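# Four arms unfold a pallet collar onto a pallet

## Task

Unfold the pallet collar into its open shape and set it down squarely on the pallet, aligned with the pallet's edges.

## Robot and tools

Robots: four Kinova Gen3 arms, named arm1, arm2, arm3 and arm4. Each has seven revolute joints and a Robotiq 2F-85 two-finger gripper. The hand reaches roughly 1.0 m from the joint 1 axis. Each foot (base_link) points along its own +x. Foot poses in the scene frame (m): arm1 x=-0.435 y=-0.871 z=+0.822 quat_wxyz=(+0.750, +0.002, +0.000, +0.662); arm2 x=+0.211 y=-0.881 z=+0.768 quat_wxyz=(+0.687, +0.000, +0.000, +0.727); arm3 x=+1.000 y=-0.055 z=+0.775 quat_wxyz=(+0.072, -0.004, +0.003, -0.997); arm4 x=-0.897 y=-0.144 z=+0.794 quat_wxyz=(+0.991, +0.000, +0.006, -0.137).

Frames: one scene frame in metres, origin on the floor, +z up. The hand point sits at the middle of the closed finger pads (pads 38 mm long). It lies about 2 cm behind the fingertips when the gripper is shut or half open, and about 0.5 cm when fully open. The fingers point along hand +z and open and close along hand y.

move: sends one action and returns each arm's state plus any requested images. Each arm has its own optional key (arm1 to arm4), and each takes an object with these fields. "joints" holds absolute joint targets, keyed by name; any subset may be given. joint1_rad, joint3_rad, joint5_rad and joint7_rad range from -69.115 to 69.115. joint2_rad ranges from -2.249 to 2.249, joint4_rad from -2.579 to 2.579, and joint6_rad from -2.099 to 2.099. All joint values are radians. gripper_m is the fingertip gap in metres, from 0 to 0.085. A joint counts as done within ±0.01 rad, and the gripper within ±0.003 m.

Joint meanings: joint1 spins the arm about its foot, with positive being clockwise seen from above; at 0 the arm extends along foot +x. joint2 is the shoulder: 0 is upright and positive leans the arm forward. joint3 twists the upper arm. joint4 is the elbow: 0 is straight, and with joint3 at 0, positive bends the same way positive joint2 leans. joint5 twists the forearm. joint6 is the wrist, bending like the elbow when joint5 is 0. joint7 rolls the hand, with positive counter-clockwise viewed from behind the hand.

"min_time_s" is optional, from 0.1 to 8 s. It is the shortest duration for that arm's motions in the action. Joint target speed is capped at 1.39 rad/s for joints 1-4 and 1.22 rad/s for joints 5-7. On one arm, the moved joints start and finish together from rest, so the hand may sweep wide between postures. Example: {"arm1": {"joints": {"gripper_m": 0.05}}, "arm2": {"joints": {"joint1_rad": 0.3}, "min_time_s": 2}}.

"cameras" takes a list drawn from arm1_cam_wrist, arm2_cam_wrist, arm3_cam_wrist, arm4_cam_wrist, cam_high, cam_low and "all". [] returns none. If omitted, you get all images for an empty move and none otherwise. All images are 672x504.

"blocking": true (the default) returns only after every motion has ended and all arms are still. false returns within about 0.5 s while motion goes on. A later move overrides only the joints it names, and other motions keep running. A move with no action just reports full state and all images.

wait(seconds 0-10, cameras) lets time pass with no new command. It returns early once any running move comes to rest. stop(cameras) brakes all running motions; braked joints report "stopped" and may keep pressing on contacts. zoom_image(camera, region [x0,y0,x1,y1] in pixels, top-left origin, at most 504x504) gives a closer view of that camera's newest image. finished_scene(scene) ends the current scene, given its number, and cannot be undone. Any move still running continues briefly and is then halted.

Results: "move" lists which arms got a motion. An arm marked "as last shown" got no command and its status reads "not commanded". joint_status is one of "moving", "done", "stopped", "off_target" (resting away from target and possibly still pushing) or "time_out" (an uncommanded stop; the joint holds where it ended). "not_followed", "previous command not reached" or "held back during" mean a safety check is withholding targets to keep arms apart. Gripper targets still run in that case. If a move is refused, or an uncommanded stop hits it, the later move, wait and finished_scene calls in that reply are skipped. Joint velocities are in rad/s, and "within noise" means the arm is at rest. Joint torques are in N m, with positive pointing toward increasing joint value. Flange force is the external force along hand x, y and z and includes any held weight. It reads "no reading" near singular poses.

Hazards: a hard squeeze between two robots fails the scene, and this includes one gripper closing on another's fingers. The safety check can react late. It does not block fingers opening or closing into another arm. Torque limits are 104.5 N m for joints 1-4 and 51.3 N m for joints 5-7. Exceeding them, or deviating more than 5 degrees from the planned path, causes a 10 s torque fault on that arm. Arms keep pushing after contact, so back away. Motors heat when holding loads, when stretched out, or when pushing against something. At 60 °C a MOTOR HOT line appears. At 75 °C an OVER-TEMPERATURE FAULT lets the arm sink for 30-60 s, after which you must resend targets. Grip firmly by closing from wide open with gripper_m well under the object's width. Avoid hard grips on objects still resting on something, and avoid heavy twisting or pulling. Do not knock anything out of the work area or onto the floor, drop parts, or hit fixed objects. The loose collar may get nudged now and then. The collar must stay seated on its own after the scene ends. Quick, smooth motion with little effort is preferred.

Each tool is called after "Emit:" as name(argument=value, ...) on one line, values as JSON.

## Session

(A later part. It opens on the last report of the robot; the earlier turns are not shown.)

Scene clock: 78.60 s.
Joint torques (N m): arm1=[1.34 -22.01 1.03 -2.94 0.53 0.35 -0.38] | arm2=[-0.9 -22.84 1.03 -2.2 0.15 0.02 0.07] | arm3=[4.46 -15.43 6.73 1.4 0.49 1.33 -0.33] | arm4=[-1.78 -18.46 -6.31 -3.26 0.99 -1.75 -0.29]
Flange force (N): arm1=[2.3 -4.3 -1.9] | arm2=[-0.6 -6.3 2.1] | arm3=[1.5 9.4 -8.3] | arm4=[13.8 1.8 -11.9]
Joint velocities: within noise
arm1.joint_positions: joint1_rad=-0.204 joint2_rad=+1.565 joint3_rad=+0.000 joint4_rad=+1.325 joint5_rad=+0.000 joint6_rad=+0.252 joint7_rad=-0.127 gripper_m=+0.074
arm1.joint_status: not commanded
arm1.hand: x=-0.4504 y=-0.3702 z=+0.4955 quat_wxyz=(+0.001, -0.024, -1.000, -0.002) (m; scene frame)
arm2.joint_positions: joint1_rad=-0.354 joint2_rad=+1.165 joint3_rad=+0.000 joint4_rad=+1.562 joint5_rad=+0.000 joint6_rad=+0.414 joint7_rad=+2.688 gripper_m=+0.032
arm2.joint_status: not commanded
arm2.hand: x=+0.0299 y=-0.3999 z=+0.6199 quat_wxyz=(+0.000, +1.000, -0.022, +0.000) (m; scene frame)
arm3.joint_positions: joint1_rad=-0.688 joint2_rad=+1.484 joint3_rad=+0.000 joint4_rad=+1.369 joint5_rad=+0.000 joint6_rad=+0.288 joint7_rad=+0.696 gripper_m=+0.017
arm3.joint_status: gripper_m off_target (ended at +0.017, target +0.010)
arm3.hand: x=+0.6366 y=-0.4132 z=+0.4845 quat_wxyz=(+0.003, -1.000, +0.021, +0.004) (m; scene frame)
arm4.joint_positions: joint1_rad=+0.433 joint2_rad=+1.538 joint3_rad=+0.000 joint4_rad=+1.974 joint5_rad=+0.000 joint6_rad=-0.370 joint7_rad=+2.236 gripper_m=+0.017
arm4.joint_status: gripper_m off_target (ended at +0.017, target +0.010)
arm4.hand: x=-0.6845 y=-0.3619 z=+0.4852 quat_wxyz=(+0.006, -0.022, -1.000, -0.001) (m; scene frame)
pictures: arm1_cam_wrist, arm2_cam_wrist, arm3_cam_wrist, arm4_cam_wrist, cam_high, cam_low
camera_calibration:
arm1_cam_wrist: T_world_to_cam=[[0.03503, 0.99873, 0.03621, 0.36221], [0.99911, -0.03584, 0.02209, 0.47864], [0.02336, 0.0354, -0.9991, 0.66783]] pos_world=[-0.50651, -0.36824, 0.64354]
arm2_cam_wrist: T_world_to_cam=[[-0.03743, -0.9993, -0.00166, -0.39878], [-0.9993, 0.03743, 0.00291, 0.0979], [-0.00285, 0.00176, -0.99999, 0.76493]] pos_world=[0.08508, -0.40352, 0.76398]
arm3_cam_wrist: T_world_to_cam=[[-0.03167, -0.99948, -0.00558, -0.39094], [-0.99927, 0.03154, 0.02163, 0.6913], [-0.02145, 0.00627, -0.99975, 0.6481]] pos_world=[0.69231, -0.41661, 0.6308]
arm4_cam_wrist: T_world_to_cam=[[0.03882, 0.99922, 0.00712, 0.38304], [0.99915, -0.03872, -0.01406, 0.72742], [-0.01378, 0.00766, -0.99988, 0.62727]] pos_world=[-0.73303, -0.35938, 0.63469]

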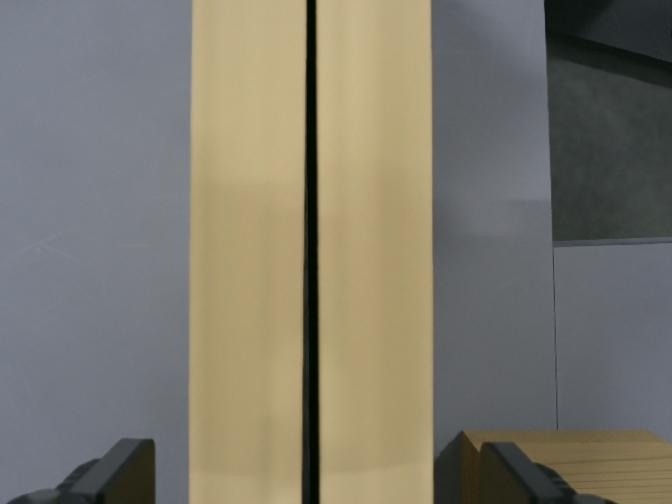

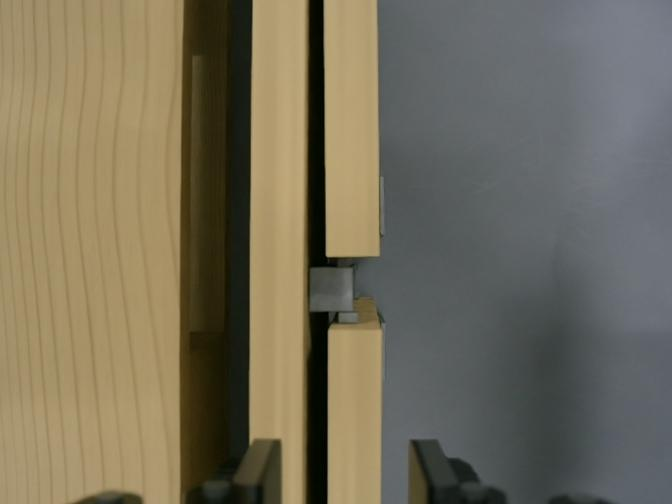

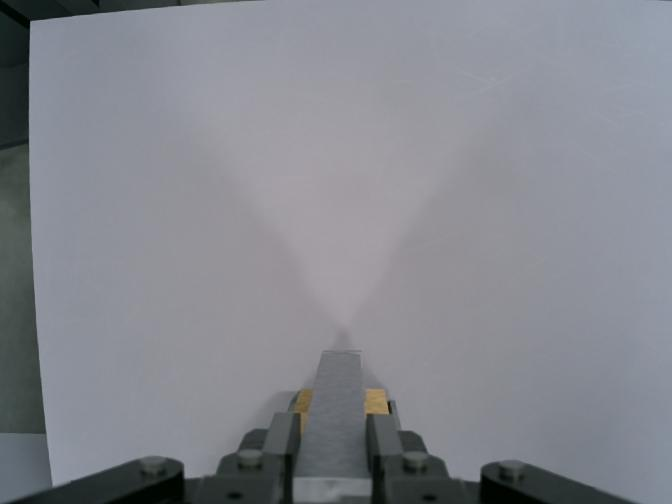

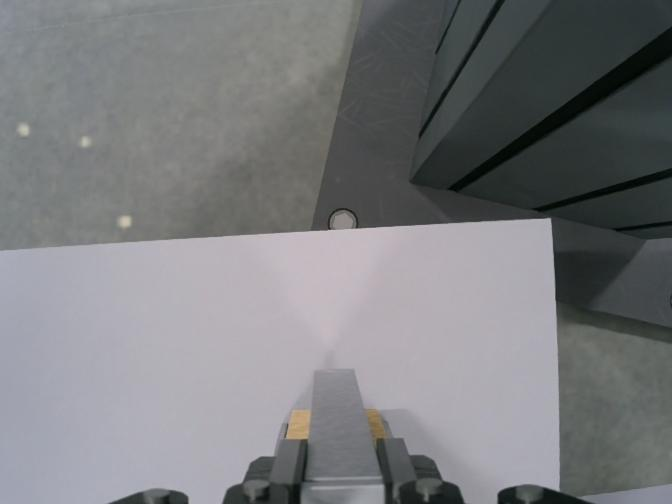

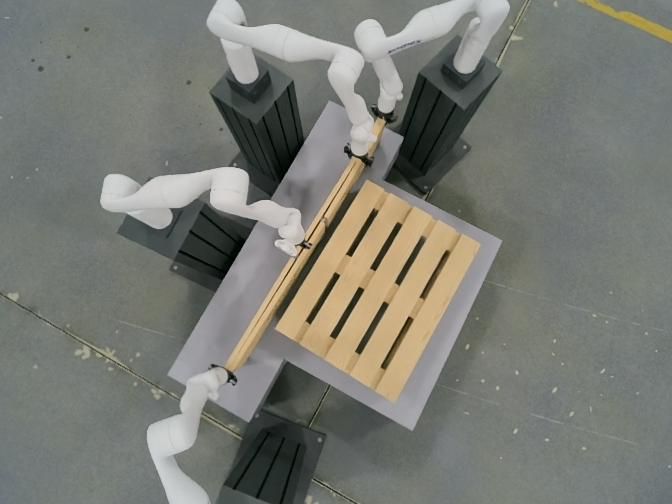

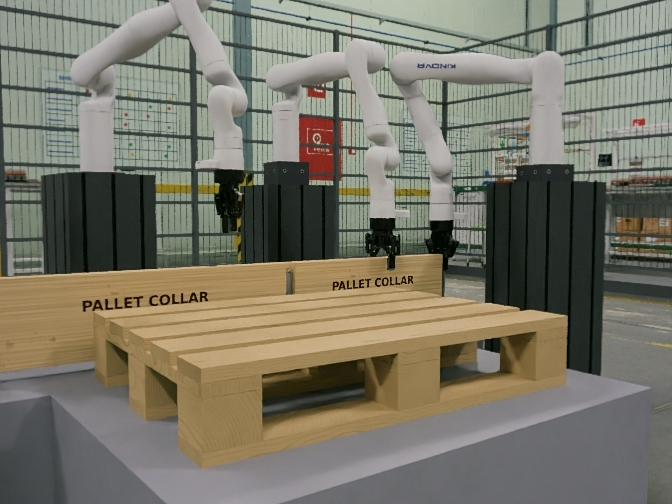

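Emit:
move(arm1={"joints":{"gripper_m":0.085}}, arm2={"joints":{"joint1_rad":-0.5595,"joint2_rad":1.1547,"joint3_rad":0,"joint4_rad":2.0602,"joint5_rad":-0.5914,"joint6_rad":-0.5831,"joint7_rad":3.0598},"min_time_s":5})

Emit:
move(arm1={"joints":{"joint2_rad":1.2755,"joint4_rad":1.5538,"joint6_rad":0.3123},"min_time_s":4}, arm2={"joints":{"joint2_rad":1.3840,"joint4_rad":1.9225,"joint5_rad":-0.5237,"joint6_rad":-0.6609,"joint7_rad":2.9766},"min_time_s":4}, cameras=["arm1_cam_wrist","arm2_cam_wrist","cam_low"])

Scene clock: 115.37 s.
Joint torques (N m): arm1=[1.46 -22.03 1.03 -2.96 0.5 0.34 -0.35] | arm2=[-0.96 -19.62 1.85 0.91 -0.02 -1.54 0.06] | arm3=[4.48 -15.44 6.77 1.39 0.52 1.34 -0.36] | arm4=[-1.82 -18.47 -6.33 -3.22 1 -1.75 -0.28]
Flange force (N): arm1=[2.6 -4.3 -1.9] | arm2=[0.5 -1.6 4.9] | arm3=[1.6 9.3 -8.2] | arm4=[13.8 1.7 -11.8]
move: arm1 done; arm2 done
Joint velocities: within noise
arm1.joint_positions: joint1_rad=-0.204 joint2_rad=+1.565 joint3_rad=+0.000 joint4_rad=+1.325 joint5_rad=+0.000 joint6_rad=+0.252 joint7_rad=-0.127 gripper_m=+0.085
arm1.joint_status: all done
arm1.hand: x=-0.4504 y=-0.3702 z=+0.4955 quat_wxyz=(+0.001, -0.024, -1.000, -0.002)
arm2.joint_positions: joint1_rad=-0.559 joint2_rad=+1.155 joint3_rad=+0.000 joint4_rad=+2.060 joint5_rad=-0.591 joint6_rad=-0.583 joint7_rad=+3.060 gripper_m=+0.032
arm2.joint_status: all done
arm2.hand: x=+0.0300 y=-0.4155 z=+0.6399 quat_wxyz=(-0.259, +0.966, -0.022, +0.006)
arm3, arm4: as last shown
pictures: none

Scene clock: 119.67 s.
Joint torques (N m): arm1=[1.44 -21.61 1.05 -3.49 0.52 0.36 -0.36] | arm2=[-0.85 -20.16 2.01 1.77 -0.09 -1.41 0.09] | arm3=[4.5 -15.44 6.76 1.39 0.51 1.31 -0.35] | arm4=[-1.86 -18.46 -6.32 -3.25 0.97 -1.78 -0.3]
Flange force (N): arm1=[2.5 -4.3 -1.0] | arm2=[0.0 -0.9 5.0] | arm3=[1.5 9.5 -8.2] | arm4=[13.9 1.5 -11.9]
move: arm1 done; arm2 done
Joint velocities: within noise
arm1.joint_positions: joint1_rad=-0.204 joint2_rad=+1.276 joint3_rad=+0.000 joint4_rad=+1.554 joint5_rad=+0.000 joint6_rad=+0.312 joint7_rad=-0.127 gripper_m=+0.085
arm1.joint_status: all done
arm1.hand: x=-0.4501 y=-0.3706 z=+0.6206 quat_wxyz=(+0.001, -0.024, -1.000, -0.002)
arm2.joint_positions: joint1_rad=-0.559 joint2_rad=+1.384 joint3_rad=+0.000 joint4_rad=+1.922 joint5_rad=-0.524 joint6_rad=-0.661 joint7_rad=+2.977 gripper_m=+0.032
arm2.joint_status: all done
arm2.hand: x=+0.0300 y=-0.4154 z=+0.5515 quat_wxyz=(-0.259, +0.966, -0.022, +0.006)
arm3, arm4: as last shown
arm1_cam_wrist: T_world_to_cam=[[0.03503, 0.99873, 0.03621, 0.35807], [0.99911, -0.03584, 0.02209, 0.47557], [0.02336, 0.0354, -0.9991, 0.79292]] pos_world=[-0.50621, -0.36864, 0.76874]
arm2_cam_wrist: T_world_to_cam=[[-0.03311, -0.86454, -0.50147, -0.08288], [-0.99926, 0.03858, -0.00055, 0.1011], [0.01982, 0.50108, -0.86517, 0.82884]] pos_world=[0.08186, -0.49086, 0.67558]

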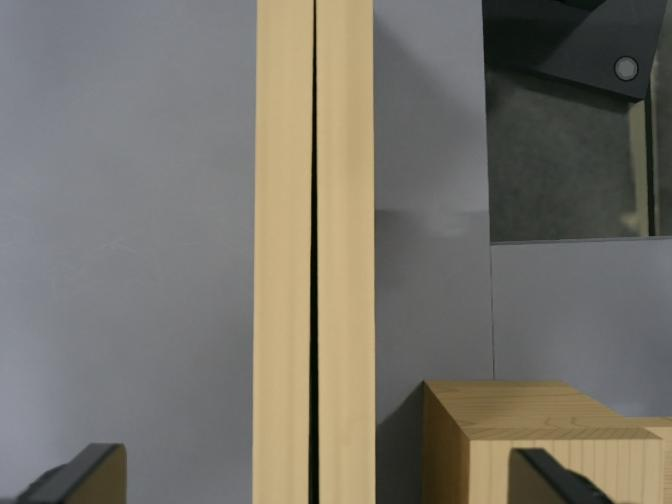

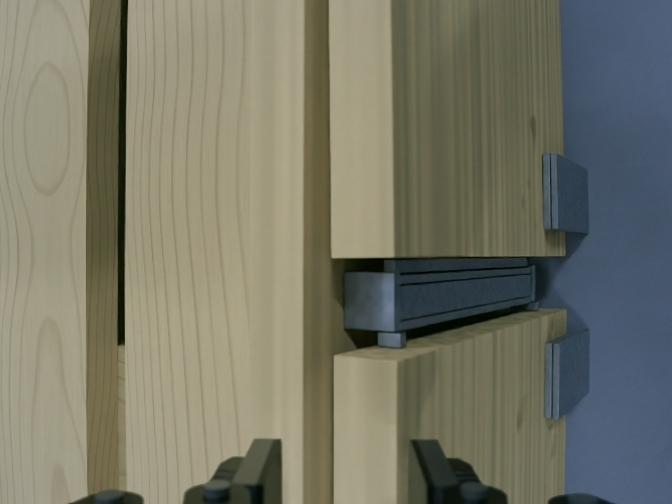

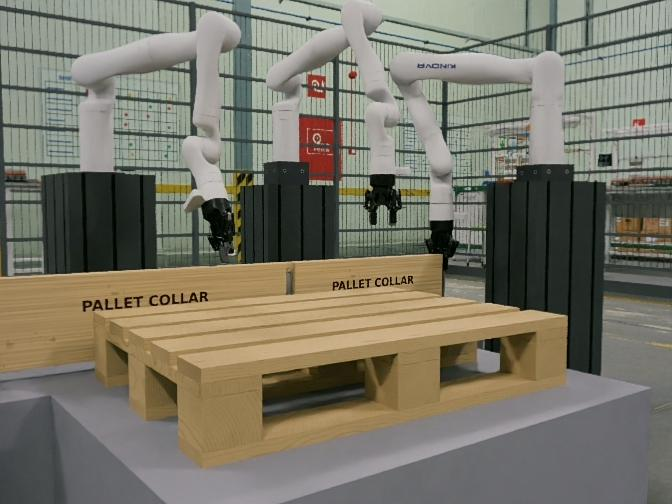

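Emit:
zoom_image(camera="arm2_cam_wrist", region=[230, 330, 470, 504])

Scaled by 2.100.

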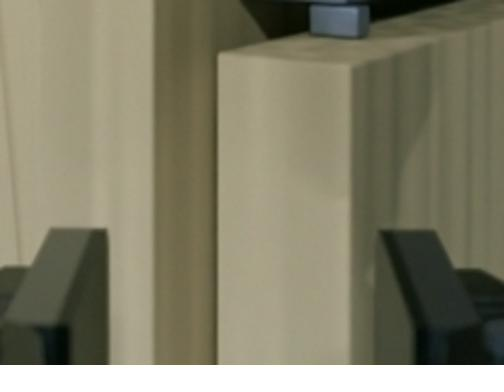

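Emit:
move(arm2={"joints":{"joint1_rad":-0.5524,"joint2_rad":1.4197,"joint4_rad":1.8826,"joint5_rad":-0.5208,"joint6_rad":-0.6577,"joint7_rad":2.9817},"min_time_s":2.5}, cameras=["arm2_cam_wrist"])

Emit:
zoom_image(camera="arm2_cam_wrist", region=[230, 330, 470, 504])

Scene clock: 144.37 s.
Joint torques (N m): arm1=[1.39 -21.64 1.04 -3.47 0.5 0.36 -0.33] | arm2=[-0.91 -20.24 1.94 1.69 -0.05 -1.44 0.1] | arm3=[4.49 -15.44 6.76 1.4 0.49 1.32 -0.34] | arm4=[-1.85 -18.48 -6.34 -3.21 0.97 -1.78 -0.29]
Flange force (N): arm1=[2.5 -4.2 -0.9] | arm2=[0.0 -1.1 4.8] | arm3=[1.5 9.4 -8.2] | arm4=[13.8 1.5 -11.7]
move: arm2 done
Joint velocities: within noise
arm1, arm3, arm4: as last shown
arm2.joint_positions: joint1_rad=-0.552 joint2_rad=+1.420 joint3_rad=+0.000 joint4_rad=+1.883 joint5_rad=-0.521 joint6_rad=-0.658 joint7_rad=+2.982 gripper_m=+0.032
arm2.joint_status: all done
arm2.hand: x=+0.0300 y=-0.4109 z=+0.5364 quat_wxyz=(-0.259, +0.966, -0.022, +0.006)
arm2_cam_wrist: T_world_to_cam=[[-0.03306, -0.86461, -0.50135, -0.08662], [-0.99926, 0.03859, -0.00066, 0.101], [0.01992, 0.50096, -0.86524, 0.81358]] pos_world=[0.08186, -0.48636, 0.66058]

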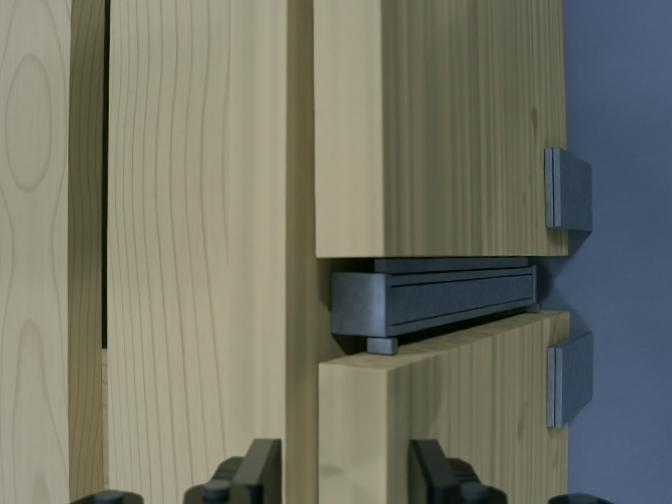

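Scaled by 2.100.

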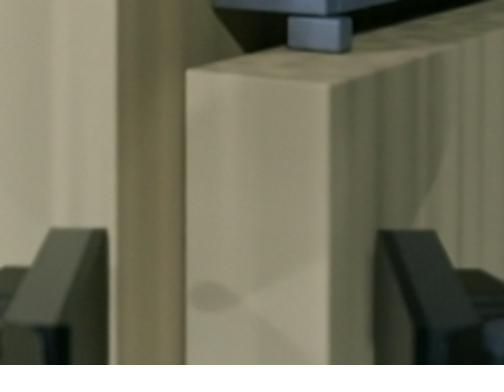

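Emit:
move(arm2={"joints":{"joint1_rad":-0.5535,"joint2_rad":1.4545,"joint4_rad":1.8559,"joint5_rad":-0.5165,"joint6_rad":-0.6647,"joint7_rad":2.9749},"min_time_s":2.5}, cameras=["arm2_cam_wrist","cam_low"])

Emit:
zoom_image(camera="arm2_cam_wrist", region=[230, 330, 470, 504])

Scene clock: 151.53 s.
Joint torques (N m): arm1=[1.42 -21.65 1.01 -3.42 0.52 0.36 -0.36] | arm2=[-1.11 14.89 -6.31 -8.82 3.93 7.84 0.37] | arm3=[0.03 -15.11 1.96 -4.85 -0.1 -2.26 -0.31] | arm4=[-0.88 -19.35 -4.57 -4.86 0.66 -2.43 -0.33]
Flange force (N): arm1=[2.5 -4.0 -0.8] | arm2=[14.4 -25.4 -102.8] | arm3=[3.8 -5.9 -22.8] | arm4=[13.9 5.8 -13.5]
move: arm2 done
Joint velocities: within noise
arm1, arm3, arm4: as last shown
arm2.joint_positions: joint1_rad=-0.553 joint2_rad=+1.454 joint3_rad=+0.000 joint4_rad=+1.856 joint5_rad=-0.516 joint6_rad=-0.665 joint7_rad=+2.975 gripper_m=+0.032
arm2.joint_status: all done
arm2.hand: x=+0.0300 y=-0.4116 z=+0.5224 quat_wxyz=(-0.259, +0.966, -0.022, +0.006)
arm2_cam_wrist: T_world_to_cam=[[-0.03306, -0.86457, -0.50143, -0.09414], [-0.99926, 0.03859, -0.00066, 0.10101], [0.01992, 0.50103, -0.8652, 0.80169]] pos_world=[0.08186, -0.48696, 0.64648]

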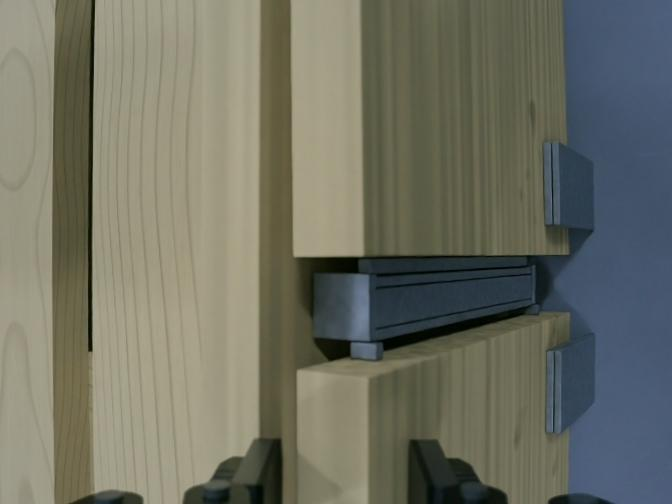

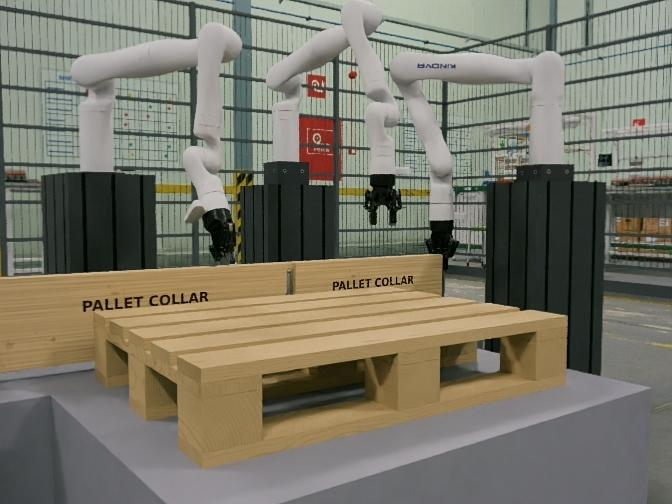

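Scaled by 2.100.

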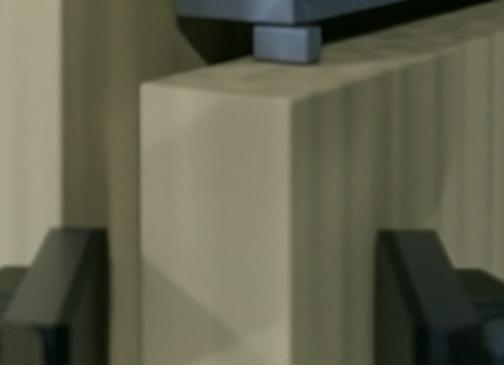

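Emit:
move(arm2={"joints":{"joint1_rad":-0.5524,"joint2_rad":1.4197,"joint4_rad":1.8826,"joint5_rad":-0.5208,"joint6_rad":-0.6577,"joint7_rad":2.9817},"min_time_s":2}, cameras=["arm2_cam_wrist"])

Emit:
zoom_image(camera="arm2_cam_wrist", region=[230, 330, 470, 504])

Scene clock: 158.63 s.
Joint torques (N m): arm1=[1.43 -21.69 1.03 -3.44 0.52 0.33 -0.34] | arm2=[-0.93 -20.39 1.95 1.76 -0.08 -1.45 0.11] | arm3=[3.74 -15.62 5.88 0.5 0.36 0.83 -0.39] | arm4=[-2.15 -18.53 -6.77 -2.91 1.09 -1.68 -0.25]
Flange force (N): arm1=[2.5 -4.0 -0.8] | arm2=[0.0 -1.0 5.3] | arm3=[1.6 7.1 -9.8] | arm4=[14.0 0.6 -10.9]
move: arm2 done
Joint velocities: within noise
arm1, arm3, arm4: as last shown
arm2.joint_positions: joint1_rad=-0.552 joint2_rad=+1.420 joint3_rad=+0.000 joint4_rad=+1.883 joint5_rad=-0.521 joint6_rad=-0.658 joint7_rad=+2.982 gripper_m=+0.032
arm2.joint_status: all done
arm2.hand: x=+0.0300 y=-0.4109 z=+0.5364 quat_wxyz=(-0.259, +0.966, -0.022, +0.006)
arm2_cam_wrist: T_world_to_cam=[[-0.03306, -0.86461, -0.50135, -0.08662], [-0.99926, 0.03859, -0.00066, 0.101], [0.01992, 0.50096, -0.86524, 0.81358]] pos_world=[0.08186, -0.48636, 0.66058]

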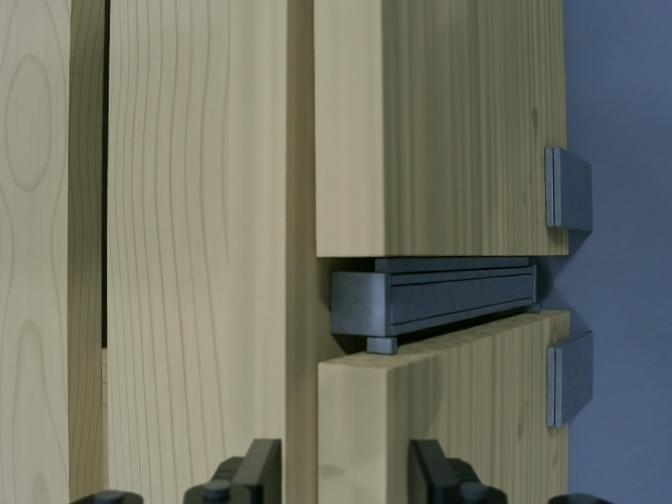

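Scaled by 2.100.

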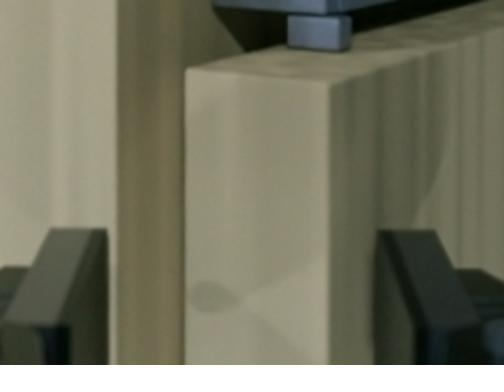

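Emit:
move(arm2={"joints":{"joint1_rad":-0.5541,"joint2_rad":1.4446,"joint4_rad":1.8652,"joint5_rad":-0.5174,"joint6_rad":-0.6641,"joint7_rad":2.9753},"min_time_s":2}, cameras=[])

Emit:
move(arm2={"joints":{"joint2_rad":1.4471,"joint4_rad":1.8632,"joint5_rad":-0.5171,"joint6_rad":-0.6645,"joint7_rad":2.9749},"min_time_s":1}, cameras=[])

Emit:
move(arm2={"joints":{"joint2_rad":1.4495,"joint4_rad":1.8612,"joint5_rad":-0.5168,"joint6_rad":-0.6649,"joint7_rad":2.9746},"min_time_s":1}, cameras=["arm2_cam_wrist"])

Emit:
zoom_image(camera="arm2_cam_wrist", region=[230, 330, 470, 504])

Scene clock: 165.03 s.
Joint torques (N m): arm1=[1.41 -21.67 1.09 -3.46 0.53 0.35 -0.36] | arm2=[-0.85 -20.33 1.93 1.8 -0.11 -1.44 0.12] | arm3=[3.72 -15.62 5.9 0.47 0.35 0.83 -0.39] | arm4=[-2.12 -18.55 -6.76 -2.89 1.06 -1.68 -0.24]
Flange force (N): arm1=[2.5 -4.1 -0.8] | arm2=[0.0 -0.9 5.1] | arm3=[1.6 7.0 -9.9] | arm4=[14.0 0.6 -10.8]
move: arm2 done
Joint velocities: within noise
arm1, arm3, arm4: as last shown
arm2.joint_positions: joint1_rad=-0.554 joint2_rad=+1.445 joint3_rad=+0.000 joint4_rad=+1.865 joint5_rad=-0.517 joint6_rad=-0.664 joint7_rad=+2.975 gripper_m=+0.032
arm2.joint_status: all done
arm2.hand: x=+0.0300 y=-0.4120 z=+0.5264 quat_wxyz=(-0.259, +0.966, -0.022, +0.006)

Scene clock: 166.33 s.
Joint torques (N m): arm1=[1.43 -21.66 1.01 -3.46 0.52 0.33 -0.36] | arm2=[-0.87 -15.86 0.98 0.77 0.36 -0.21 0.12] | arm3=[3.36 -15.63 5.51 0 0.32 0.54 -0.35] | arm4=[-2.02 -18.7 -6.55 -3.37 1.01 -1.87 -0.29]
Flange force (N): arm1=[2.5 -4.1 -0.8] | arm2=[1.5 -4.2 -7.7] | arm3=[1.7 5.9 -10.9] | arm4=[14.3 1.3 -11.6]
move: arm2 done
Joint velocities: within noise
arm1, arm3, arm4: as last shown
arm2.joint_positions: joint1_rad=-0.554 joint2_rad=+1.447 joint3_rad=+0.000 joint4_rad=+1.863 joint5_rad=-0.517 joint6_rad=-0.665 joint7_rad=+2.975 gripper_m=+0.032
arm2.joint_status: all done
arm2.hand: x=+0.0300 y=-0.4120 z=+0.5254 quat_wxyz=(-0.259, +0.966, -0.022, +0.006)

Scene clock: 167.63 s.
Joint torques (N m): arm1=[1.42 -21.65 1.02 -3.48 0.52 0.34 -0.33] | arm2=[-0.88 -20.44 2.03 1.76 -0.04 -1.5 0.07] | arm3=[4.15 -16.19 6.49 0.3 0.47 0.77 -0.33] | arm4=[-2.12 -18.42 -6.73 -2.89 1.08 -1.67 -0.24]
Flange force (N): arm1=[2.5 -4.2 -0.9] | arm2=[-0.2 -0.8 5.2] | arm3=[2.4 7.5 -8.9] | arm4=[13.9 0.6 -11.1]
move: arm2 done
Joint velocities: within noise
arm1: as last shown
arm2.joint_positions: joint1_rad=-0.554 joint2_rad=+1.450 joint3_rad=+0.000 joint4_rad=+1.861 joint5_rad=-0.517 joint6_rad=-0.665 joint7_rad=+2.975 gripper_m=+0.032
arm2.joint_status: all done
arm2.hand: x=+0.0300 y=-0.4120 z=+0.5244 quat_wxyz=(-0.259, +0.966, -0.022, +0.006)
arm3.joint_positions: joint1_rad=-0.688 joint2_rad=+1.484 joint3_rad=+0.000 joint4_rad=+1.369 joint5_rad=+0.000 joint6_rad=+0.288 joint7_rad=+0.696 gripper_m=+0.017
arm3.joint_status: not commanded
arm3.hand: x=+0.6366 y=-0.4132 z=+0.4845 quat_wxyz=(+0.003, -1.000, +0.021, +0.004)
arm4.joint_positions: joint1_rad=+0.433 joint2_rad=+1.538 joint3_rad=+0.000 joint4_rad=+1.974 joint5_rad=+0.000 joint6_rad=-0.370 joint7_rad=+2.236 gripper_m=+0.017
arm4.joint_status: not commanded
arm4.hand: x=-0.6845 y=-0.3619 z=+0.4852 quat_wxyz=(+0.006, -0.022, -1.000, -0.001)
arm2_cam_wrist: T_world_to_cam=[[-0.03298, -0.86461, -0.50135, -0.0936], [-0.99926, 0.03852, -0.00071, 0.10103], [0.01992, 0.50096, -0.86524, 0.80375]] pos_world=[0.08186, -0.48746, 0.64858]

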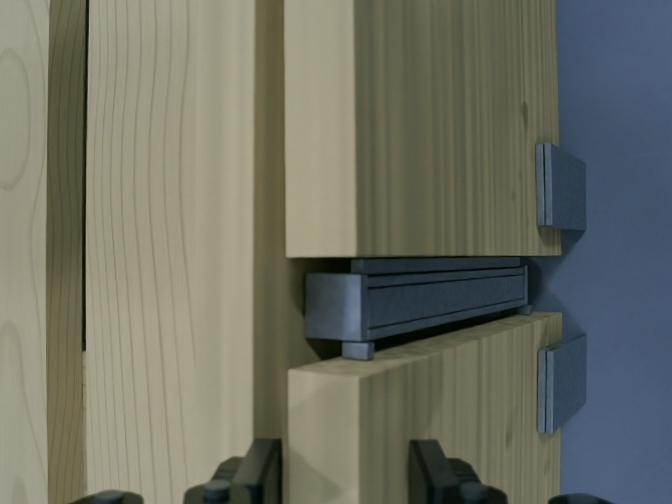

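Scaled by 2.100.

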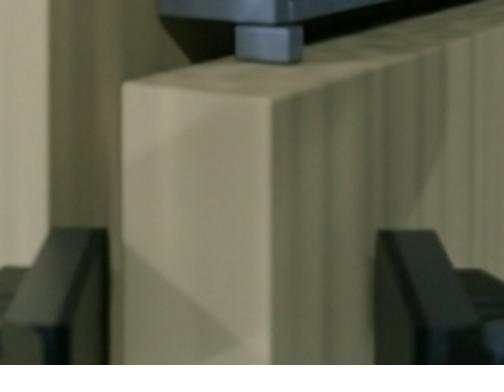

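Emit:
move(arm2={"joints":{"joint1_rad":-0.5667,"joint2_rad":1.4587,"joint4_rad":1.8754,"joint5_rad":-0.5124,"joint6_rad":-0.6842,"joint7_rad":2.9529},"min_time_s":3}, arm4={"joints":{"joint1_rad":0.4431,"joint2_rad":1.5351,"joint4_rad":1.9663,"joint6_rad":-0.3598,"joint7_rad":2.2455},"min_time_s":3}, cameras=["arm2_cam_wrist","arm1_cam_wrist"])

Emit:
zoom_image(camera="arm2_cam_wrist", region=[230, 330, 470, 504])

Scene clock: 180.20 s.
Joint torques (N m): arm1=[1.41 -21.62 1.02 -3.48 0.49 0.34 -0.34] | arm2=[-3.4 -6.35 -4.47 8.52 0.68 4.7 0.11] | arm3=[4.21 -14.3 5.71 0.59 0.06 0.43 -0.53] | arm4=[-0.9 -15.72 -3.36 -9.31 0.29 -4.13 -0.21]
Flange force (N): arm1=[2.5 -4.2 -1.0] | arm2=[0.3 -20.2 -5.0] | arm3=[1.5 8.0 -12.8] | arm4=[15.0 7.5 -32.6]
move: arm2 done; arm4 done
Joint velocities: within noise
arm1, arm3: as last shown
arm2.joint_positions: joint1_rad=-0.567 joint2_rad=+1.459 joint3_rad=+0.000 joint4_rad=+1.875 joint5_rad=-0.512 joint6_rad=-0.684 joint7_rad=+2.953 gripper_m=+0.032
arm2.joint_status: all done
arm2.hand: x=+0.0300 y=-0.4199 z=+0.5219 quat_wxyz=(-0.259, +0.966, -0.022, +0.006)
arm4.joint_positions: joint1_rad=+0.443 joint2_rad=+1.535 joint3_rad=+0.000 joint4_rad=+1.966 joint5_rad=+0.000 joint6_rad=-0.360 joint7_rad=+2.245 gripper_m=+0.017
arm4.joint_status: all done
arm4.hand: x=-0.6845 y=-0.3659 z=+0.4852 quat_wxyz=(+0.006, -0.022, -1.000, -0.001)
pictures: arm1_cam_wrist, arm2_cam_wrist
arm1_cam_wrist: T_world_to_cam=[[0.03503, 0.99873, 0.03621, 0.35807], [0.99911, -0.03584, 0.02209, 0.47557], [0.02336, 0.0354, -0.9991, 0.79292]] pos_world=[-0.50621, -0.36864, 0.76874]
arm2_cam_wrist: T_world_to_cam=[[-0.03315, -0.86456, -0.50143, -0.10159], [-0.99925, 0.03872, -0.0007, 0.10143], [0.02002, 0.50103, -0.8652, 0.80554]] pos_world=[0.08186, -0.49536, 0.64608]

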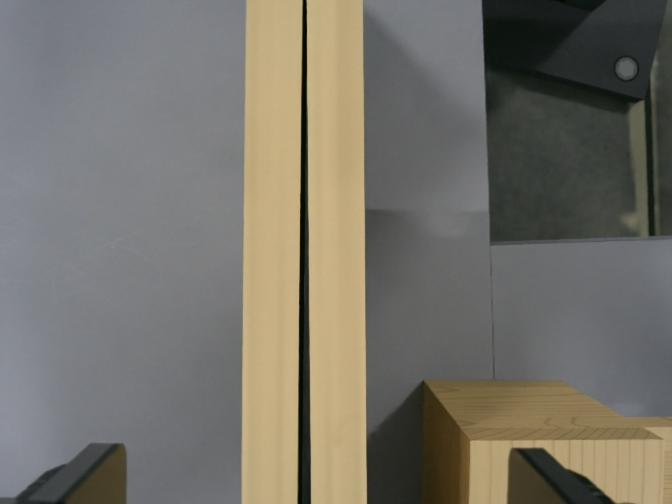

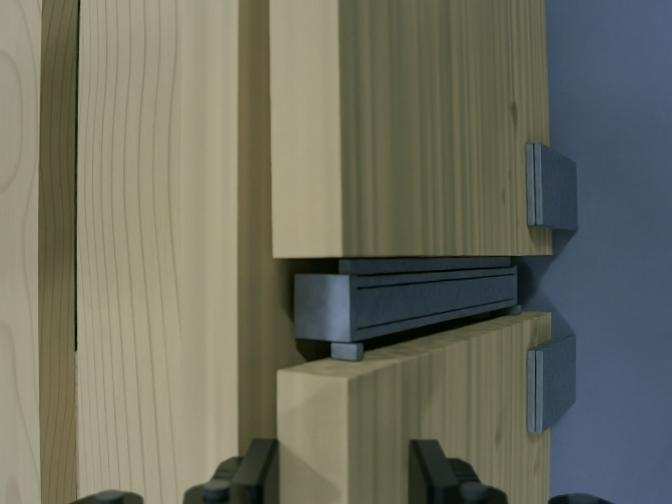

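Scaled by 2.100.

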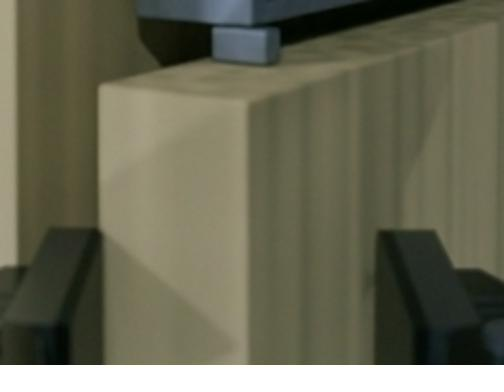

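Emit:
move(arm2={"joints":{"joint1_rad":-0.5905,"joint2_rad":1.4686,"joint4_rad":1.9032,"joint5_rad":-0.5091,"joint6_rad":-0.7144,"joint7_rad":2.9179},"min_time_s":4}, arm4={"joints":{"joint1_rad":0.4797,"joint2_rad":1.5264,"joint4_rad":1.9375,"joint6_rad":-0.3219,"joint7_rad":2.2820},"min_time_s":4}, cameras=["arm2_cam_wrist","arm1_cam_wrist","cam_low"])

Emit:
zoom_image(camera="arm2_cam_wrist", region=[230, 330, 470, 504])

Scene clock: 185.80 s.
Joint torques (N m): arm1=[1.43 -21.67 0.99 -3.49 0.5 0.35 -0.36] | arm2=[-2.69 -2.9 -4.76 9.98 0.6 5.86 0.02] | arm3=[7.29 -10.3 7.13 1.96 -0.2 -0.17 -0.76] | arm4=[6.32 -14.55 13.02 -24.36 -2.44 -10.69 -0.05]
Flange force (N): arm1=[2.5 -4.2 -0.8] | arm2=[-2.0 -23.7 -8.7] | arm3=[2.7 15.0 -19.4] | arm4=[10.5 37.3 -70.3]
move: arm2 done; arm4 done
Joint velocities: within noise
arm1.joint_positions: joint1_rad=-0.204 joint2_rad=+1.276 joint3_rad=+0.000 joint4_rad=+1.554 joint5_rad=+0.000 joint6_rad=+0.312 joint7_rad=-0.127 gripper_m=+0.085
arm1.joint_status: not commanded
arm1.hand: x=-0.4501 y=-0.3706 z=+0.6206 quat_wxyz=(+0.001, -0.024, -1.000, -0.002)
arm2.joint_positions: joint1_rad=-0.591 joint2_rad=+1.469 joint3_rad=+0.000 joint4_rad=+1.903 joint5_rad=-0.509 joint6_rad=-0.714 joint7_rad=+2.918 gripper_m=+0.032
arm2.joint_status: all done
arm2.hand: x=+0.0296 y=-0.4334 z=+0.5202 quat_wxyz=(-0.259, +0.966, -0.022, +0.006)
arm3: as last shown
arm4.joint_positions: joint1_rad=+0.480 joint2_rad=+1.526 joint3_rad=+0.000 joint4_rad=+1.938 joint5_rad=+0.000 joint6_rad=-0.322 joint7_rad=+2.282 gripper_m=+0.017
arm4.joint_status: all done
arm4.hand: x=-0.6849 y=-0.3811 z=+0.4849 quat_wxyz=(+0.007, -0.022, -1.000, -0.001)
pictures: arm1_cam_wrist, arm2_cam_wrist, cam_low
arm1_cam_wrist: T_world_to_cam=[[0.03503, 0.99873, 0.03621, 0.35807], [0.99911, -0.03584, 0.02209, 0.47557], [0.02336, 0.0354, -0.9991, 0.79292]] pos_world=[-0.50621, -0.36864, 0.76874]
arm2_cam_wrist: T_world_to_cam=[[-0.03317, -0.86467, -0.50125, -0.1143], [-0.99924, 0.03889, -0.00095, 0.1018], [0.02032, 0.50084, -0.8653, 0.81079]] pos_world=[0.08146, -0.50887, 0.64438]

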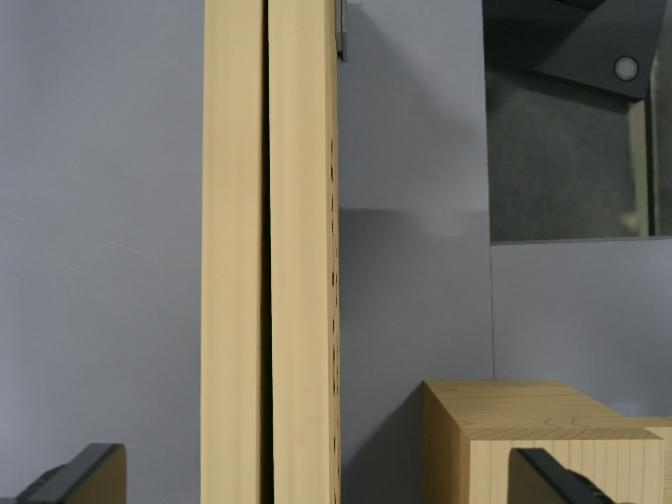

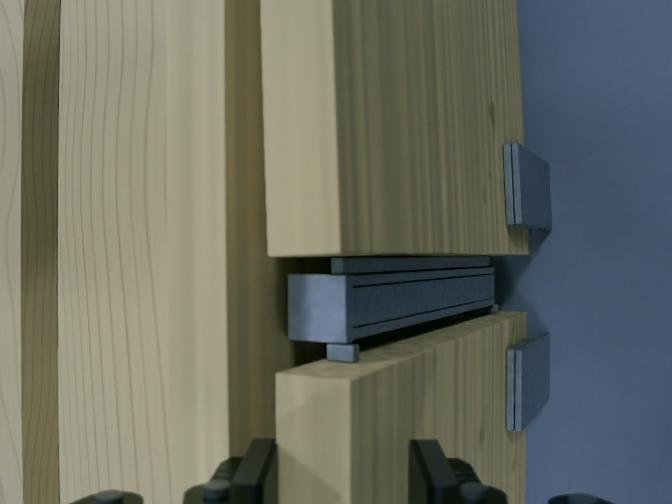

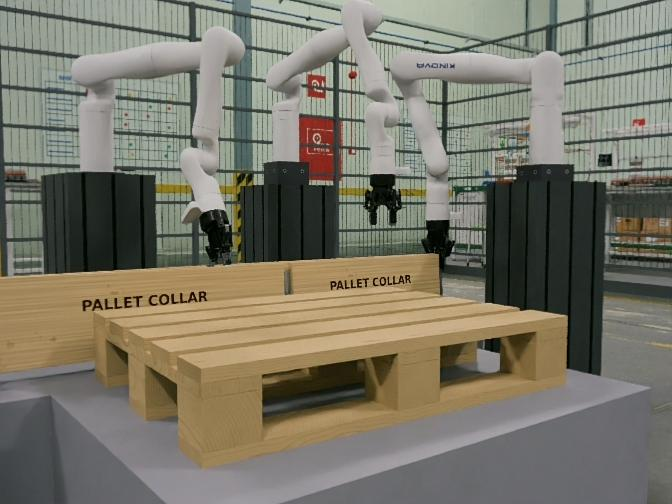

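Scaled by 2.100.

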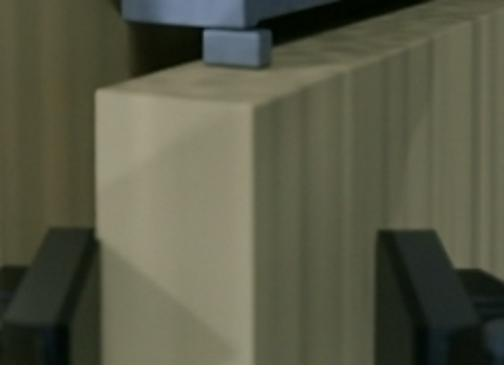

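Emit:
wait(seconds=0, cameras=["arm3_cam_wrist","arm4_cam_wrist","cam_high","cam_low"])

Emit:
zoom_image(camera="cam_high", region=[220, 100, 420, 300])

Emit:
zoom_image(camera="cam_low", region=[0, 180, 504, 420])

Scene clock: 193.93 s.
Joint torques (N m): arm1=[1.45 -21.66 0.98 -3.44 0.51 0.36 -0.38] | arm2=[-2.7 -2.78 -4.71 9.89 0.63 5.86 0.07] | arm3=[7.33 -10.26 7.08 2 -0.18 -0.17 -0.77] | arm4=[6.29 -14.54 13.07 -24.4 -2.46 -10.71 -0.07]
Flange force (N): arm1=[2.5 -4.1 -0.8] | arm2=[-1.9 -23.7 -9.2] | arm3=[2.7 15.1 -19.5] | arm4=[10.6 37.2 -70.4]
Joint velocities: within noise
arm1.joint_positions: joint1_rad=-0.204 joint2_rad=+1.276 joint3_rad=+0.000 joint4_rad=+1.554 joint5_rad=+0.000 joint6_rad=+0.312 joint7_rad=-0.127 gripper_m=+0.085
arm1.joint_status: not commanded
arm1.hand: x=-0.4501 y=-0.3706 z=+0.6206 quat_wxyz=(+0.001, -0.024, -1.000, -0.002)
arm2.joint_positions: joint1_rad=-0.591 joint2_rad=+1.469 joint3_rad=+0.000 joint4_rad=+1.903 joint5_rad=-0.509 joint6_rad=-0.714 joint7_rad=+2.918 gripper_m=+0.032
arm2.joint_status: all done
arm2.hand: x=+0.0296 y=-0.4334 z=+0.5202 quat_wxyz=(-0.259, +0.966, -0.022, +0.006)
arm3.joint_positions: joint1_rad=-0.688 joint2_rad=+1.484 joint3_rad=+0.000 joint4_rad=+1.369 joint5_rad=+0.000 joint6_rad=+0.288 joint7_rad=+0.696 gripper_m=+0.017
arm3.joint_status: not commanded
arm3.hand: x=+0.6366 y=-0.4132 z=+0.4845 quat_wxyz=(+0.003, -1.000, +0.021, +0.004)
arm4.joint_positions: joint1_rad=+0.480 joint2_rad=+1.526 joint3_rad=+0.000 joint4_rad=+1.938 joint5_rad=+0.000 joint6_rad=-0.322 joint7_rad=+2.282 gripper_m=+0.017
arm4.joint_status: all done
arm4.hand: x=-0.6849 y=-0.3811 z=+0.4849 quat_wxyz=(+0.007, -0.022, -1.000, -0.001)
arm3_cam_wrist: T_world_to_cam=[[-0.03167, -0.99948, -0.00558, -0.39094], [-0.99927, 0.03154, 0.02163, 0.6913], [-0.02145, 0.00627, -0.99975, 0.6481]] pos_world=[0.69231, -0.41661, 0.6308]
arm4_cam_wrist: T_world_to_cam=[[0.03903, 0.99921, 0.0073, 0.40227], [0.99914, -0.03892, -0.01437, 0.72708], [-0.01407, 0.00786, -0.99987, 0.62696]] pos_world=[-0.73333, -0.37858, 0.63439]

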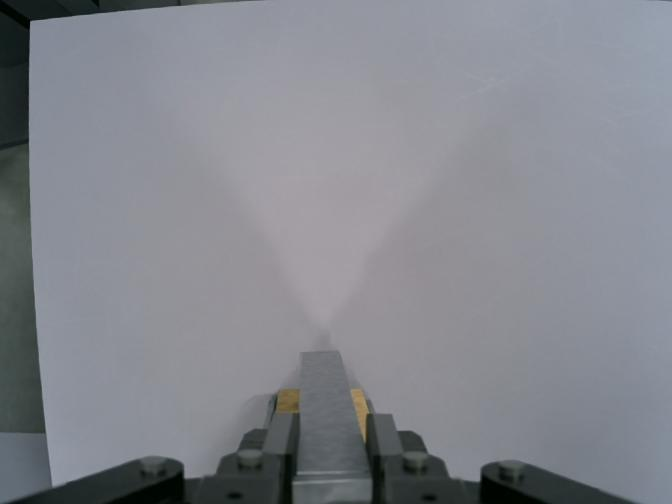

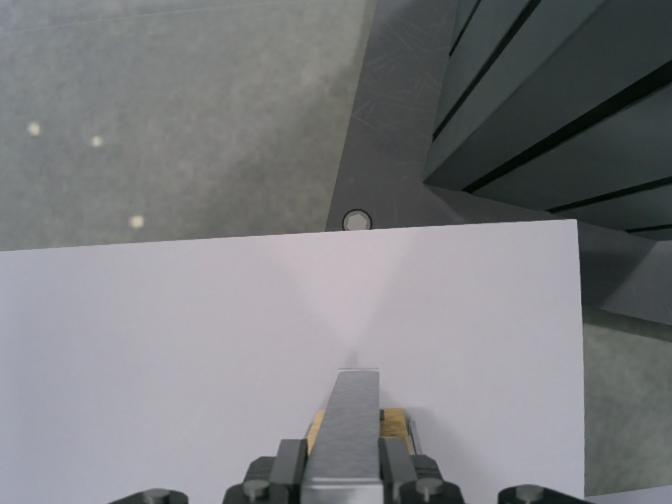

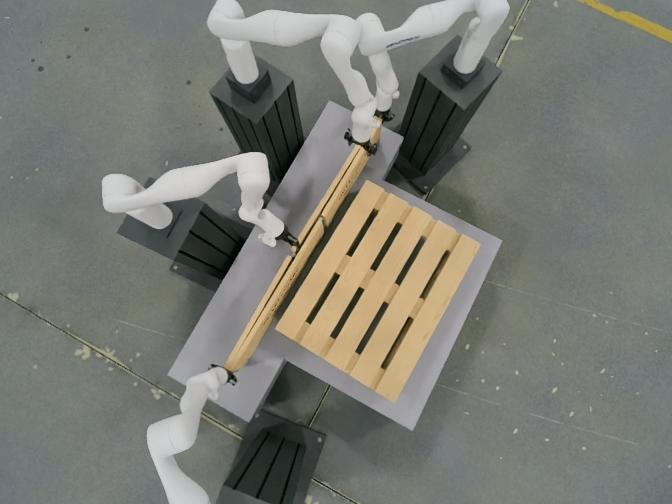

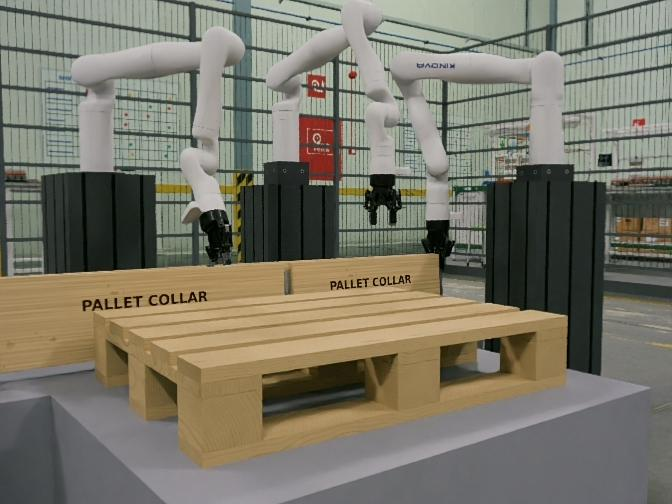

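Scaled by 2.520 from the camera's image (finer frame: 960x720).

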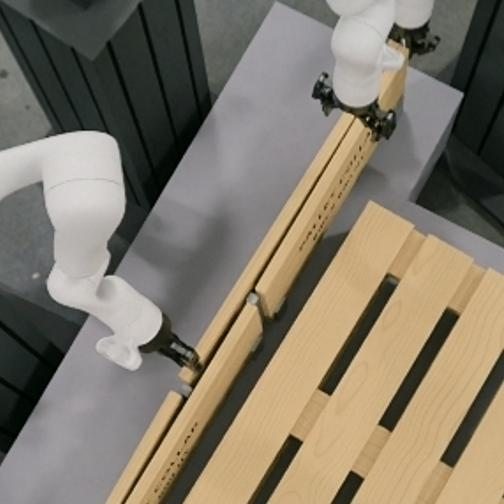

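Scaled by 1.000.

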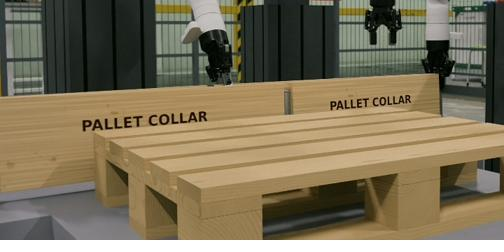

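Emit:
move(arm2={"joints":{"joint1_rad":-0.5905,"joint2_rad":1.4076,"joint4_rad":1.9532,"joint5_rad":-0.5161,"joint6_rad":-0.7049,"joint7_rad":2.9269},"min_time_s":3}, cameras=[])

Emit:
move(arm3={"joints":{"joint2_rad":1.4656,"joint4_rad":1.3851,"joint6_rad":0.2909},"min_time_s":4}, arm4={"joints":{"joint2_rad":1.5070,"joint4_rad":1.9554,"joint6_rad":-0.3208},"min_time_s":4}, cameras=["arm1_cam_wrist","arm2_cam_wrist","arm3_cam_wrist","arm4_cam_wrist","cam_low"])

Scene clock: 212.13 s.
Joint torques (N m): arm1=[1.45 -21.68 1.01 -3.47 0.5 0.35 -0.33] | arm2=[-1.01 -19.72 2.07 2.3 -0.13 -1.45 0.11] | arm3=[5.1 -11.93 4.85 -0.99 -0.45 -1.7 -0.7] | arm4=[7.32 -17.22 14.7 -23.54 -2.76 -10.58 -0.19]
Flange force (N): arm1=[2.6 -4.1 -0.8] | arm2=[0.1 -1.0 5.1] | arm3=[3.3 8.2 -22.1] | arm4=[9.0 39.7 -62.0]
move: arm2 done
Joint velocities: within noise
arm1, arm3, arm4: as last shown
arm2.joint_positions: joint1_rad=-0.590 joint2_rad=+1.408 joint3_rad=+0.000 joint4_rad=+1.953 joint5_rad=-0.516 joint6_rad=-0.705 joint7_rad=+2.927 gripper_m=+0.032
arm2.joint_status: all done
arm2.hand: x=+0.0298 y=-0.4334 z=+0.5449 quat_wxyz=(-0.259, +0.966, -0.022, +0.006)

Scene clock: 216.43 s.
Joint torques (N m): arm1=[1.41 -21.67 1.06 -3.44 0.51 0.34 -0.37] | arm2=[-0.84 -19.65 1.95 2.25 -0.14 -1.43 0.11] | arm3=[1.78 -33.97 3.03 -3.63 -0.76 -0.08 -0.92] | arm4=[2.88 -26.5 3.86 5.35 -1.01 0.3 -0.46]
Flange force (N): arm1=[2.5 -4.0 -0.8] | arm2=[-0.2 -1.0 4.7] | arm3=[-1.9 3.6 24.2] | arm4=[-2.9 6.5 27.5]
move: arm3 done; arm4 done
Joint velocities: within noise
arm1, arm2: as last shown
arm3.joint_positions: joint1_rad=-0.688 joint2_rad=+1.466 joint3_rad=+0.000 joint4_rad=+1.385 joint5_rad=+0.000 joint6_rad=+0.291 joint7_rad=+0.696 gripper_m=+0.017
arm3.joint_status: all done
arm3.hand: x=+0.6367 y=-0.4133 z=+0.4925 quat_wxyz=(+0.003, -1.000, +0.021, +0.004)
arm4.joint_positions: joint1_rad=+0.480 joint2_rad=+1.507 joint3_rad=+0.000 joint4_rad=+1.955 joint5_rad=+0.000 joint6_rad=-0.321 joint7_rad=+2.282 gripper_m=+0.017
arm4.joint_status: all done
arm4.hand: x=-0.6847 y=-0.3812 z=+0.4929 quat_wxyz=(+0.006, -0.022, -1.000, -0.001)
arm1_cam_wrist: T_world_to_cam=[[0.03503, 0.99873, 0.03621, 0.35807], [0.99911, -0.03584, 0.02209, 0.47557], [0.02336, 0.0354, -0.9991, 0.79292]] pos_world=[-0.50621, -0.36864, 0.76874]
arm2_cam_wrist: T_world_to_cam=[[-0.03292, -0.8646, -0.50138, -0.10182], [-0.99924, 0.03892, -0.00151, 0.10232], [0.02082, 0.50095, -0.86523, 0.83213]] pos_world=[0.08156, -0.50887, 0.66908]
arm3_cam_wrist: T_world_to_cam=[[-0.03167, -0.99948, -0.00558, -0.3909], [-0.99927, 0.03154, 0.02173, 0.69106], [-0.02155, 0.00627, -0.99975, 0.65626]] pos_world=[0.69231, -0.41661, 0.6389]
arm4_cam_wrist: T_world_to_cam=[[0.03902, 0.99921, 0.00711, 0.40242], [0.99914, -0.03892, -0.01406, 0.7269], [-0.01377, 0.00766, -0.99988, 0.63511]] pos_world=[-0.73323, -0.37868, 0.64239]

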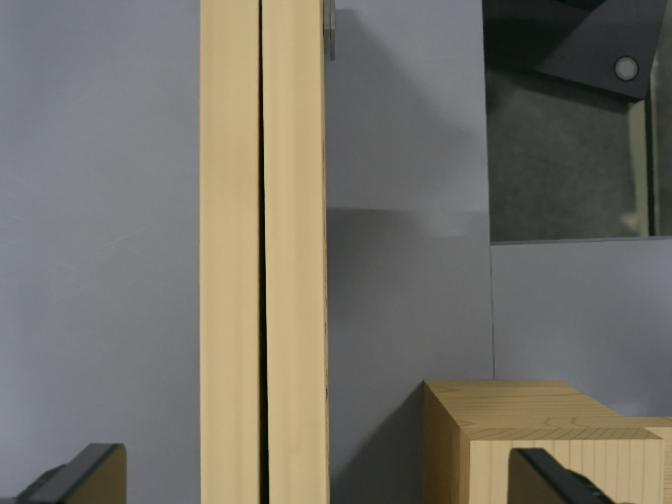

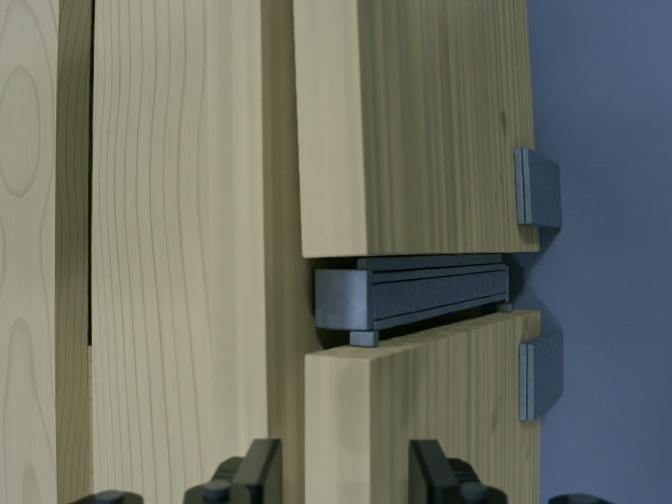

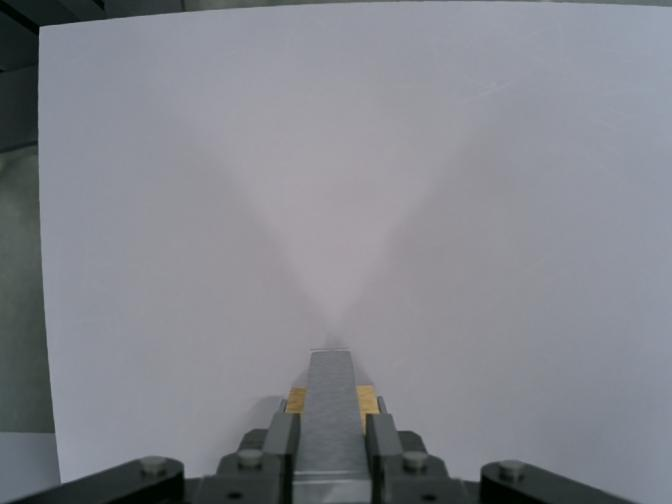

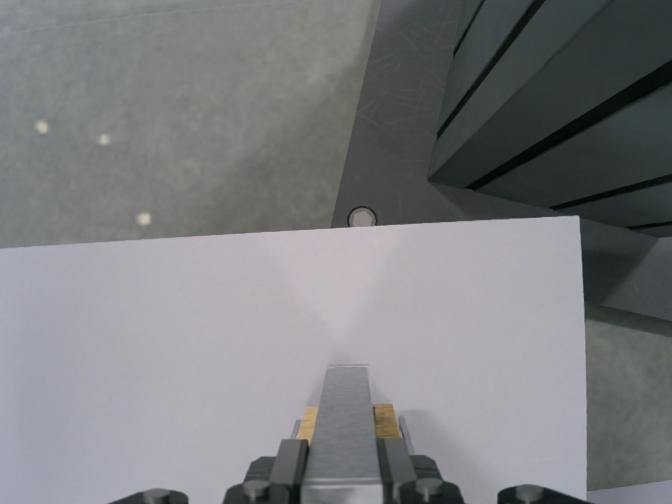

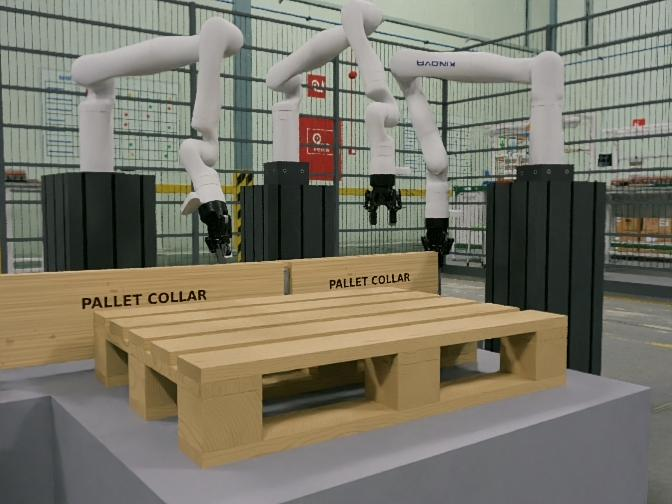

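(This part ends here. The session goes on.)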